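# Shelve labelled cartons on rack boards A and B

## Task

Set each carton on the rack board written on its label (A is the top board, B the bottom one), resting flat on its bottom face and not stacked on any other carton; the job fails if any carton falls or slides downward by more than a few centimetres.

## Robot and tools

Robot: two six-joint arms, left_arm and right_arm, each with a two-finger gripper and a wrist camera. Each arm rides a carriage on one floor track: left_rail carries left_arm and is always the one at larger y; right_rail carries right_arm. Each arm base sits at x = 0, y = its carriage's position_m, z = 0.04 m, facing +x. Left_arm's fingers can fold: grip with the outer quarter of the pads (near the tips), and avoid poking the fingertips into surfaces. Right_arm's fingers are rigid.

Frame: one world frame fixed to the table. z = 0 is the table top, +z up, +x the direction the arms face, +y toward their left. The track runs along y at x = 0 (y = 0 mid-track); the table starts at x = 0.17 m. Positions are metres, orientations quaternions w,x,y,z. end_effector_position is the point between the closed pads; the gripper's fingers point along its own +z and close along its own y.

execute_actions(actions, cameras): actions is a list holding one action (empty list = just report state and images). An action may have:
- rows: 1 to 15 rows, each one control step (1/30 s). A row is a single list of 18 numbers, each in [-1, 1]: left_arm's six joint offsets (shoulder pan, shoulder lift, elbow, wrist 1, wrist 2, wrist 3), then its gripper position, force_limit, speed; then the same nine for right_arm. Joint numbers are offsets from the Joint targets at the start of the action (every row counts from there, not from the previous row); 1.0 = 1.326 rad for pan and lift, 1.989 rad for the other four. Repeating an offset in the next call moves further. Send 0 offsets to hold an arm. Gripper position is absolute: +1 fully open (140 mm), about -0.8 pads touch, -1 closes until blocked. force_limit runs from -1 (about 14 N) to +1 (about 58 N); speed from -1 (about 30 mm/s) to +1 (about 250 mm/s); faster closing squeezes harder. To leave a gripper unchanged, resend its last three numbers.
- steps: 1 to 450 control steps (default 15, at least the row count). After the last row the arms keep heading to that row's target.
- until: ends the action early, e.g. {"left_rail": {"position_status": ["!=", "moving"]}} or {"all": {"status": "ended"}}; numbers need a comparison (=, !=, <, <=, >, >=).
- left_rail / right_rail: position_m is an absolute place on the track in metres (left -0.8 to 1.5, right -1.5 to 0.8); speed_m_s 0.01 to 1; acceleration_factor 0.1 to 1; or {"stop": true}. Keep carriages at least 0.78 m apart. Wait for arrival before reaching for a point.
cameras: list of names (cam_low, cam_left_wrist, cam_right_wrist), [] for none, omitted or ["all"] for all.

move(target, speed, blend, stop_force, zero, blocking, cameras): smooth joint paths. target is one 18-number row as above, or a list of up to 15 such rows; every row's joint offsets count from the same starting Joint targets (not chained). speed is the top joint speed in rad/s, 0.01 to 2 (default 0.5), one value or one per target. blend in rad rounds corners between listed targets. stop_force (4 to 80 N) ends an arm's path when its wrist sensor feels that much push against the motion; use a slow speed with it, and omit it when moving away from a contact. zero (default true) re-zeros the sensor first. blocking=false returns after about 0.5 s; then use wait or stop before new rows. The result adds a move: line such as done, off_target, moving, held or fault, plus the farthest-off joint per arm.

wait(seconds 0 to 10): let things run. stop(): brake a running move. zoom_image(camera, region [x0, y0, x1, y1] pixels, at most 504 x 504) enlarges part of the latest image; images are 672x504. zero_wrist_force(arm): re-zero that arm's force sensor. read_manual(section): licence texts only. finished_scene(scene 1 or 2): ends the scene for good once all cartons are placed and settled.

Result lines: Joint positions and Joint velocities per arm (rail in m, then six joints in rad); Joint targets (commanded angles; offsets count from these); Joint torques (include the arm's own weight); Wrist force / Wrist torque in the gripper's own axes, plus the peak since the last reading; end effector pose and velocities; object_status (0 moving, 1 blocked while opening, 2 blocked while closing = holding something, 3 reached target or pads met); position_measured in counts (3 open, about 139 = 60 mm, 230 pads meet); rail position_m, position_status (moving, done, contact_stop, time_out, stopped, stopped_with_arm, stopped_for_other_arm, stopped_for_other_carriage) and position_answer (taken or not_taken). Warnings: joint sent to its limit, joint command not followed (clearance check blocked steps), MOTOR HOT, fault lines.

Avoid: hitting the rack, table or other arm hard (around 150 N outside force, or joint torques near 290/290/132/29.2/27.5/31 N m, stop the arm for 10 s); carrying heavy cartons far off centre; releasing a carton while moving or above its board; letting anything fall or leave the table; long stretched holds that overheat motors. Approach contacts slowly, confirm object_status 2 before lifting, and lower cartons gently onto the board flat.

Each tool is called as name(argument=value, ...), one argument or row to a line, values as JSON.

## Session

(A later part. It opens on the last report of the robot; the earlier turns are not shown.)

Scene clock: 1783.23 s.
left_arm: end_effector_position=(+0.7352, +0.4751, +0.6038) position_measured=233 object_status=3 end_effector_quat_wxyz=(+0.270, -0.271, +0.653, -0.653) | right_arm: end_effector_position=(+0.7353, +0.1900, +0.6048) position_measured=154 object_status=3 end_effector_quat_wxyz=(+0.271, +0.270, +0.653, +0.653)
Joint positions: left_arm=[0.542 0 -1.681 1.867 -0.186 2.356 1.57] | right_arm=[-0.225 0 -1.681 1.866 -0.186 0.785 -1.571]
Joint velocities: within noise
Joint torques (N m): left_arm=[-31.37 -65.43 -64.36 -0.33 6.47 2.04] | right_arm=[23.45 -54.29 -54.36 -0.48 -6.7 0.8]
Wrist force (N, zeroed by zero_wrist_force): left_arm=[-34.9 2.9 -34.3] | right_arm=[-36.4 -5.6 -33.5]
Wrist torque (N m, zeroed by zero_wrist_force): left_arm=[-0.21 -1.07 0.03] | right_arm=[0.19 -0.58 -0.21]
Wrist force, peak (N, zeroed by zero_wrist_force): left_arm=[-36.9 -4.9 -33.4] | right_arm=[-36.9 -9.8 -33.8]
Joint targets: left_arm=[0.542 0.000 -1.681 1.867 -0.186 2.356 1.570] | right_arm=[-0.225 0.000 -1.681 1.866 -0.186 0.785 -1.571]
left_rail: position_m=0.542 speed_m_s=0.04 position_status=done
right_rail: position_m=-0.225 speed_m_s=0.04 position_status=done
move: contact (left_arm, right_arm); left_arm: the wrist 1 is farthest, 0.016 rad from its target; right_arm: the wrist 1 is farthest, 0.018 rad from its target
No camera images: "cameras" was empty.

move(
  target=[0,0.0002,0.0006,-0.0007,0,0,-1,1,-1,0,0.0004,0.0013,-0.0015,0,0,-0.2,1,-1],
  speed=0.03,
  cameras=[],
)

execute_actions(
  actions=[
    {"left_rail":{"position_m":0.562,"speed_m_s":0.02},"right_rail":{"position_m":-0.247,"speed_m_s":0.02},"steps":70,"until":{"all":{"status":"ended"}}},
  ],
  cameras=["cam_left_wrist","cam_right_wrist"],
)

Scene clock: 1789.53 s.
left_arm: end_effector_position=(+0.7352, +0.4751, +0.6032) position_measured=233 object_status=3 end_effector_quat_wxyz=(+0.270, -0.271, +0.653, -0.653) | right_arm: end_effector_position=(+0.7353, +0.1900, +0.6032) position_measured=154 object_status=3 end_effector_quat_wxyz=(+0.271, +0.270, +0.653, +0.653)
Joint positions: left_arm=[0.542 0 -1.68 1.868 -0.187 2.356 1.57] | right_arm=[-0.225 0 -1.681 1.869 -0.189 0.785 -1.571]
Joint velocities: within noise
Joint torques (N m): left_arm=[-33.08 -18.86 -35.62 -4.28 7.88 1.77] | right_arm=[26.3 -20.42 -24.39 -2.22 -6.46 0.49]
Wrist force (N, zeroed by zero_wrist_force): left_arm=[-37.0 -3.1 -31.9] | right_arm=[-38.0 11.7 -30.7]
Wrist torque (N m, zeroed by zero_wrist_force): left_arm=[0.07 -1.12 -0.06] | right_arm=[-0.03 -0.76 0.23]
Wrist force, peak (N, zeroed by zero_wrist_force): left_arm=[-35.3 3.8 -34.4] | right_arm=[-38.1 11.6 -31.0]
Joint targets: left_arm=[0.542 0.000 -1.680 1.868 -0.187 2.356 1.570] | right_arm=[-0.225 0.000 -1.680 1.869 -0.189 0.785 -1.571]
left_rail: position_m=0.542 speed_m_s=0.04 position_status=done
right_rail: position_m=-0.225 speed_m_s=0.04 position_status=done
move: done
No camera images: "cameras" was empty.

Scene clock: 1790.97 s.
left_arm: end_effector_position=(+0.7352, +0.4951, +0.6030) position_measured=233 object_status=3 end_effector_quat_wxyz=(+0.270, -0.271, +0.653, -0.653) | right_arm: end_effector_position=(+0.7353, +0.1678, +0.6030) position_measured=154 object_status=3 end_effector_quat_wxyz=(+0.271, +0.270, +0.653, +0.653)
Joint positions: left_arm=[0.562 0 -1.68 1.868 -0.187 2.356 1.57] | right_arm=[-0.247 0 -1.68 1.869 -0.189 0.785 -1.571]
Joint velocities: within noise
Joint torques (N m): left_arm=[9.07 -21.03 -61.95 0.93 -1.26 1.94] | right_arm=[-16.22 -48.44 -50.38 -1.71 3.04 0.4]
Wrist force (N, zeroed by zero_wrist_force): left_arm=[0.2 -0.3 0.1] | right_arm=[-0.5 1.8 0.3]
Wrist torque (N m, zeroed by zero_wrist_force): left_arm=[-0.07 -0.06 -0.02] | right_arm=[0.30 0.39 0.02]
Wrist force, peak (N, zeroed by zero_wrist_force): left_arm=[-37.5 -3.3 -31.6] | right_arm=[-37.9 12.3 -30.8]
Joint targets: left_arm=[0.562 0.000 -1.680 1.868 -0.187 2.356 1.570] | right_arm=[-0.247 0.000 -1.680 1.869 -0.189 0.785 -1.571]
Tool commands: left_gripper/position=-1.0 left_gripper/force_limit=+1.0 left_gripper/speed=-1.0 right_gripper/position=-0.2 right_gripper/force_limit=+1.0 right_gripper/speed=-1.0
left_rail: position_m=0.562 speed_m_s=0.02 position_status=done
right_rail: position_m=-0.247 speed_m_s=0.02 position_status=done
camera_calibration:
cam_left_wrist: T_world_to_cam=[[-0.0123726, 0.0138704, -0.999827, 0.614094], [0.426808, 0.904313, 0.00726374, -0.769732], [0.904258, -0.426644, -0.0171087, -0.260495], [0, 0, 0, 1]] pos_world=[0.57168, 0.576422, 0.615123]
cam_right_wrist: T_world_to_cam=[[0.00600118, -0.0246662, 0.999678, -0.596108], [0.45337, -0.89098, -0.0247058, -0.167131], [0.891302, 0.453372, 0.00583598, -0.558885], [0, 0, 0, 1]] pos_world=[0.577485, 0.089769, 0.595048]
Images, in order (width x height): cam_left_wrist 672x504, cam_right_wrist 672x504.

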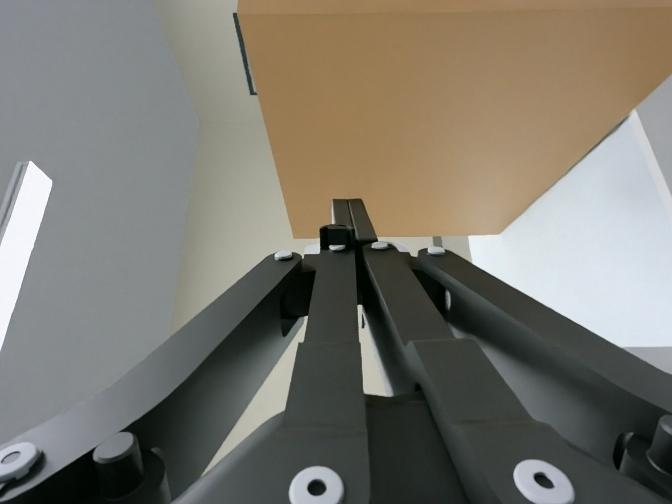

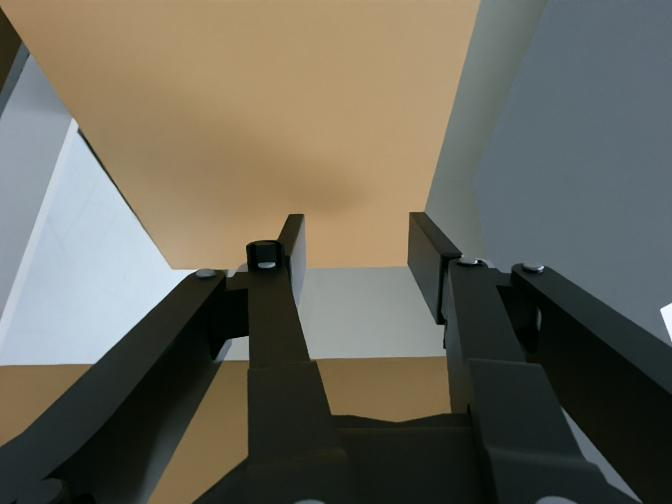

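move(
  target=[
    [0,-0.0966,0.0523,0.0126,0,0,-1,1,-1,0,-0.0966,0.0523,0.0126,0,0,-0.2,1,-1],
    [0,-0.1982,0.0979,0.0347,0,0,-1,1,-1,0,-0.1982,0.0979,0.0347,0,0,-0.2,1,-1],
  ],
  speed=0.13,
  blend=0.02,
  cameras=["cam_right_wrist"],
)

execute_actions(
  actions=[
    {"right_rail":{"position_m":-0.5,"speed_m_s":0.2,"acceleration_factor":1},"steps":120,"until":{"all":{"status":"ended"}}},
  ],
  cameras=[],
)

execute_actions(
  actions=[
    {"left_rail":{"position_m":0.402,"speed_m_s":0.2,"acceleration_factor":1},"steps":120,"until":{"all":{"status":"ended"}}},
  ],
  cameras=["cam_left_wrist","cam_right_wrist"],
)

Scene clock: 1802.13 s.
left_arm: end_effector_position=(+0.5853, +0.4951, +0.6029) position_measured=233 object_status=3 end_effector_quat_wxyz=(+0.270, -0.271, +0.653, -0.653) | right_arm: end_effector_position=(+0.5854, +0.1679, +0.6029) position_measured=154 object_status=3 end_effector_quat_wxyz=(+0.270, +0.271, +0.653, +0.653)
Joint positions: left_arm=[0.562 0 -1.943 2.063 -0.118 2.356 1.57] | right_arm=[-0.247 0 -1.943 2.063 -0.12 0.785 -1.571]
Joint velocities: within noise
Joint torques (N m): left_arm=[8.99 -34.23 -40.32 1.02 -1.5 1.59] | right_arm=[-4.27 -22.16 -35.54 0.91 2.88 0.61]
Wrist force (N, zeroed by zero_wrist_force): left_arm=[0.1 -0.1 0.4] | right_arm=[-2.6 1.7 -0.4]
Wrist torque (N m, zeroed by zero_wrist_force): left_arm=[-0.04 -0.05 -0.02] | right_arm=[0.33 0.55 -0.01]
Wrist force, peak (N, zeroed by zero_wrist_force): left_arm=[1.0 -0.2 -0.6] | right_arm=[-3.3 1.7 0.4]
Joint targets: left_arm=[0.562 0.000 -1.943 2.063 -0.118 2.356 1.570] | right_arm=[-0.247 0.000 -1.943 2.063 -0.120 0.785 -1.571]
left_rail: position_m=0.562 speed_m_s=0.02 position_status=done
right_rail: position_m=-0.247 speed_m_s=0.02 position_status=done
move: done
camera_calibration:
cam_right_wrist: T_world_to_cam=[[0.00691742, -0.0246668, 0.999672, -0.595651], [0.453329, -0.890989, -0.025122, -0.0988493], [0.891316, 0.453354, 0.00501884, -0.424804], [0, 0, 0, 1]] pos_world=[0.427566, 0.0898204, 0.595104]
Images, in order (width x height): cam_right_wrist 672x504.

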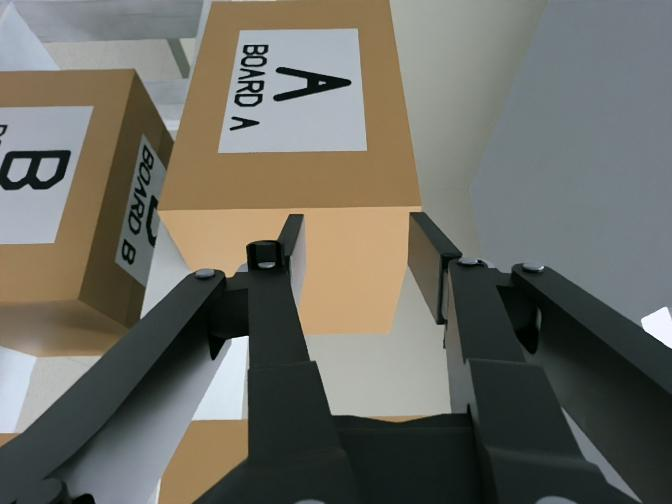

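Scene clock: 1803.97 s.
left_arm: end_effector_position=(+0.5852, +0.4951, +0.6029) position_measured=233 object_status=3 end_effector_quat_wxyz=(+0.270, -0.271, +0.653, -0.653) | right_arm: end_effector_position=(+0.5852, -0.0850, +0.6029) position_measured=154 object_status=3 end_effector_quat_wxyz=(+0.270, +0.271, +0.653, +0.653) end_effector_velocity=(+0.000, -0.002, +0.000) end_effector_angular_velocity=(+0.000, -0.002, -0.002)
Joint positions: left_arm=[0.562 0 -1.943 2.063 -0.118 2.356 1.57] | right_arm=[-0.5 0 -1.943 2.063 -0.12 0.785 -1.571]
Joint velocities: left_arm=[within noise] | right_arm=[-0.001 -0.001 -0.001 0 -0.001 0.002 -0.001]
Joint torques (N m): left_arm=[9.09 -36.22 -42.89 0.61 -1.77 2.23] | right_arm=[3.67 -27.08 -38.45 0.78 2.93 0.69]
Wrist force (N, zeroed by zero_wrist_force): left_arm=[0.2 -0.4 0.0] | right_arm=[-2.3 1.8 -0.2]
Wrist torque (N m, zeroed by zero_wrist_force): left_arm=[-0.10 -0.06 -0.02] | right_arm=[0.35 0.50 -0.01]
Wrist force, peak (N, zeroed by zero_wrist_force): left_arm=[0.2 -0.5 0.3] | right_arm=[-3.8 1.9 -1.7]
Joint targets: left_arm=[0.562 0.000 -1.943 2.063 -0.118 2.356 1.570] | right_arm=[-0.500 0.000 -1.943 2.063 -0.120 0.785 -1.571]
Tool commands: left_gripper/position=-1.0 left_gripper/force_limit=+1.0 left_gripper/speed=-1.0 right_gripper/position=-0.2 right_gripper/force_limit=+1.0 right_gripper/speed=-1.0
left_rail: position_m=0.562 speed_m_s=0.02 position_status=done
right_rail: position_m=-0.500 speed_m_s=0.20 position_status=done
No camera images: "cameras" was empty.

Scene clock: 1805.33 s.
left_arm: end_effector_position=(+0.5852, +0.3353, +0.6029) position_measured=233 object_status=3 end_effector_quat_wxyz=(+0.270, -0.271, +0.653, -0.653) end_effector_velocity=(+0.001, -0.001, +0.000) end_effector_angular_velocity=(+0.000, -0.001, +0.000) | right_arm: end_effector_position=(+0.5852, -0.0851, +0.6029) position_measured=154 object_status=3 end_effector_quat_wxyz=(+0.270, +0.271, +0.653, +0.653)
Joint positions: left_arm=[0.402 0 -1.943 2.063 -0.118 2.356 1.57] | right_arm=[-0.5 0 -1.943 2.063 -0.12 0.785 -1.571]
Joint velocities: left_arm=[-0.001 0 0.001 0 -0.002 0 0] | right_arm=[within noise]
Joint torques (N m): left_arm=[10.91 -38.71 -45.37 0.25 -1.87 1.83] | right_arm=[10.75 -26.59 -40.39 0.53 2.86 0.49]
Wrist force (N, zeroed by zero_wrist_force): left_arm=[0.1 -0.6 0.2] | right_arm=[-2.5 1.8 -0.7]
Wrist torque (N m, zeroed by zero_wrist_force): left_arm=[-0.14 -0.04 -0.03] | right_arm=[0.35 0.54 -0.01]
Wrist force, peak (N, zeroed by zero_wrist_force): left_arm=[1.4 0.0 1.2] | right_arm=[-2.7 2.0 -0.5]
Joint targets: left_arm=[0.402 0.000 -1.943 2.063 -0.118 2.356 1.570] | right_arm=[-0.500 0.000 -1.943 2.063 -0.120 0.785 -1.571]
Tool commands: left_gripper/position=-1.0 left_gripper/force_limit=+1.0 left_gripper/speed=-1.0 right_gripper/position=-0.2 right_gripper/force_limit=+1.0 right_gripper/speed=-1.0
left_rail: position_m=0.402 speed_m_s=0.20 position_status=done
right_rail: position_m=-0.500 speed_m_s=0.20 position_status=done
camera_calibration:
cam_left_wrist: T_world_to_cam=[[-0.0132447, 0.0138705, -0.999816, 0.614923], [0.426811, 0.904314, 0.00689157, -0.560936], [0.904244, -0.426642, -0.0178974, -0.192528], [0, 0, 0, 1]] pos_world=[0.42165, 0.416593, 0.61523]
cam_right_wrist: T_world_to_cam=[[0.00691603, -0.0246667, 0.999672, -0.601882], [0.453334, -0.890987, -0.0251212, -0.324205], [0.891314, 0.453359, 0.00502015, -0.309997], [0, 0, 0, 1]] pos_world=[0.427441, -0.163169, 0.595096]
Images, in order (width x height): cam_left_wrist 672x504, cam_right_wrist 672x504.

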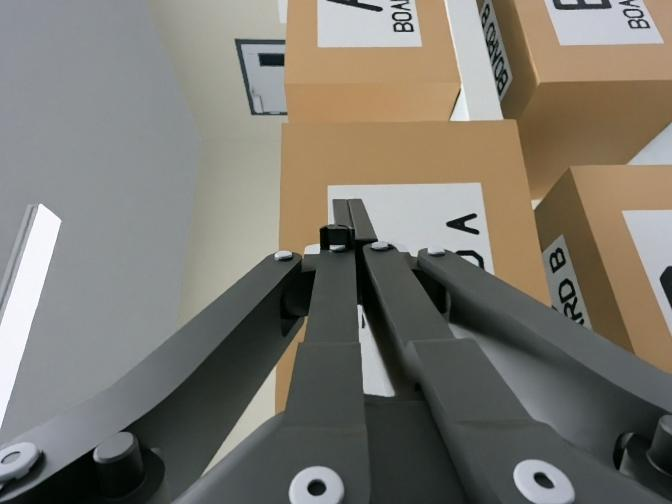

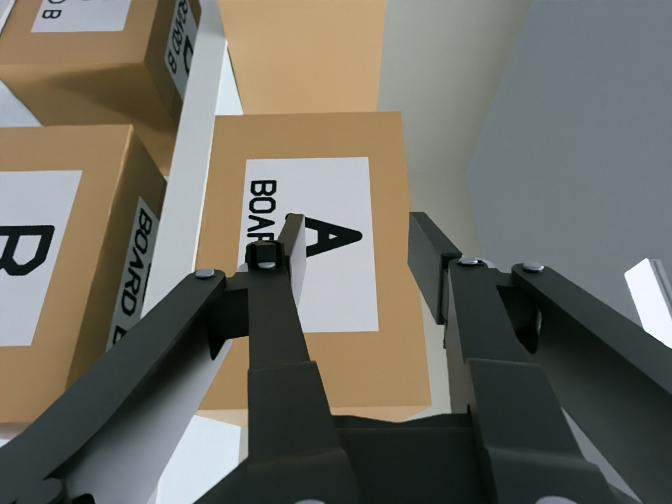

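move(
  target=[
    [0,0.0282,0.0177,-0.0366,0,0,-1,1,-1,0,0,0,0,0,0,-0.2,1,-1],
    [0,0.1339,-0.0324,-0.0568,0,0,-1,1,-1,0,0,0,0,0,0,-0.2,1,-1],
  ],
  speed=0.06,
  cameras=["cam_left_wrist","cam_right_wrist"],
)

Scene clock: 1814.50 s.
left_arm: end_effector_position=(+0.6780, +0.3351, +0.5697) position_measured=233 object_status=3 end_effector_quat_wxyz=(+0.270, -0.271, +0.653, -0.653) | right_arm: end_effector_position=(+0.5852, -0.0851, +0.6029) position_measured=154 object_status=3 end_effector_quat_wxyz=(+0.270, +0.271, +0.653, +0.653)
Joint positions: left_arm=[0.402 0 -1.766 1.999 -0.231 2.356 1.57] | right_arm=[-0.5 0 -1.943 2.063 -0.12 0.785 -1.571]
Joint velocities: within noise
Joint torques (N m): left_arm=[8.6 -5.03 -58.11 -4.84 -0.86 2.54] | right_arm=[10.4 -25.17 -49.97 -1.82 2.69 0.86]
Wrist force (N, zeroed by zero_wrist_force): left_arm=[4.5 -5.0 -4.4] | right_arm=[-2.5 1.8 -0.6]
Wrist torque (N m, zeroed by zero_wrist_force): left_arm=[0.05 0.10 0.04] | right_arm=[0.35 0.55 -0.01]
Wrist force, peak (N, zeroed by zero_wrist_force): left_arm=[4.5 -5.0 -4.4] | right_arm=[-2.9 1.9 -0.7]
Joint targets: left_arm=[0.402 0.000 -1.766 1.998 -0.231 2.356 1.570] | right_arm=[-0.500 0.000 -1.943 2.063 -0.120 0.785 -1.571]
left_rail: position_m=0.402 speed_m_s=0.20 position_status=done
right_rail: position_m=-0.500 speed_m_s=0.20 position_status=done
move: done
camera_calibration:
cam_left_wrist: T_world_to_cam=[[-0.013344, 0.0138705, -0.999815, 0.583012], [0.42681, 0.904315, 0.00684919, -0.600129], [0.904243, -0.42664, -0.0179873, -0.277077], [0, 0, 0, 1]] pos_world=[0.514466, 0.416407, 0.582031]
cam_right_wrist: T_world_to_cam=[[0.00690944, -0.0246666, 0.999672, -0.601883], [0.453339, -0.890984, -0.0251181, -0.324206], [0.891311, 0.453364, 0.00502615, -0.309999], [0, 0, 0, 1]] pos_world=[0.42744, -0.163167, 0.5951]
Images, in order (width x height): cam_left_wrist 672x504, cam_right_wrist 672x504.

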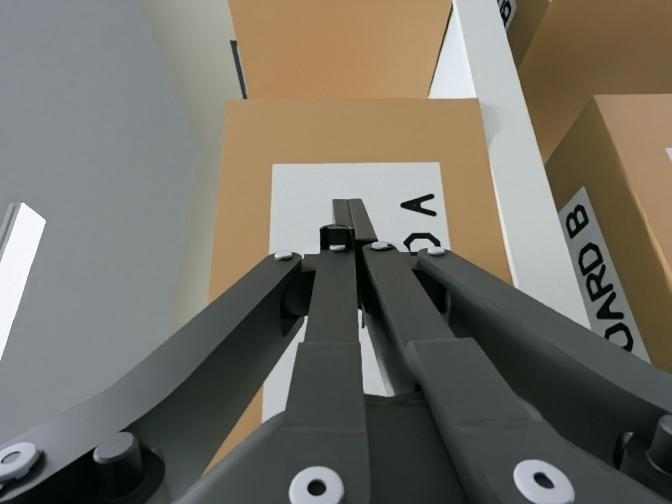

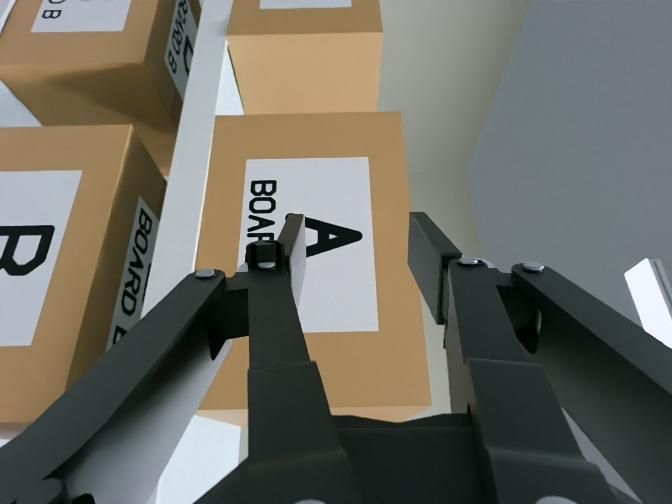

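All placed. Retreat left and finish.

move(
  target=[0,-0.2333,0.0706,0.0844,0,0,-1,1,-1,0,0,0,0,0,0,-0.2,1,-1],
  speed=0.3,
  cameras=["cam_left_wrist"],
)

finished_scene(
  scene=1,
)

Scene clock: 1819.33 s.
left_arm: end_effector_position=(+0.5153, +0.3351, +0.6007) position_measured=233 object_status=3 end_effector_quat_wxyz=(+0.270, -0.271, +0.653, -0.653) | right_arm: end_effector_position=(+0.5852, -0.0851, +0.6029) position_measured=154 object_status=3 end_effector_quat_wxyz=(+0.270, +0.271, +0.653, +0.653)
Joint positions: left_arm=[0.402 0 -2.075 2.139 -0.064 2.356 1.57] | right_arm=[-0.5 0 -1.943 2.063 -0.12 0.785 -1.571]
Joint velocities: within noise
Joint torques (N m): left_arm=[8.72 -23.05 -39.95 1.12 -0.15 2.36] | right_arm=[10.57 -23.3 -49.94 -2.77 2.93 1.06]
Wrist force (N, zeroed by zero_wrist_force): left_arm=[0.0 0.0 0.1] | right_arm=[-2.6 1.7 -0.5]
Wrist torque (N m, zeroed by zero_wrist_force): left_arm=[-0.05 0.00 -0.02] | right_arm=[0.35 0.56 -0.01]
Wrist force, peak (N, zeroed by zero_wrist_force): left_arm=[4.7 -5.3 -4.5] | right_arm=[-2.9 1.9 -0.4]
Joint targets: left_arm=[0.402 0.000 -2.075 2.139 -0.063 2.356 1.570] | right_arm=[-0.500 0.000 -1.943 2.063 -0.120 0.785 -1.571]
left_rail: position_m=0.402 speed_m_s=0.20 position_status=done
right_rail: position_m=-0.500 speed_m_s=0.20 position_status=done
move: done
camera_calibration:
cam_left_wrist: T_world_to_cam=[[-0.0123382, 0.0138703, -0.999828, 0.61128], [0.426803, 0.904315, 0.00727837, -0.531185], [0.904261, -0.426639, -0.0170775, -0.129919], [0, 0, 0, 1]] pos_world=[0.351734, 0.416452, 0.612822]
Images, in order (width x height): cam_left_wrist 672x504.

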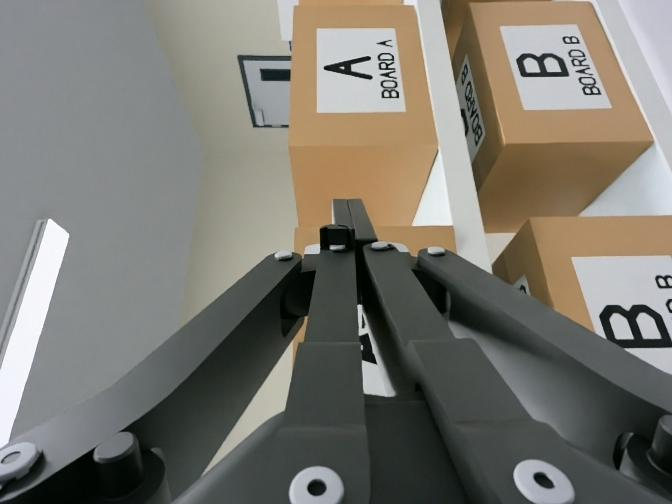

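The scene is finished: the task was done.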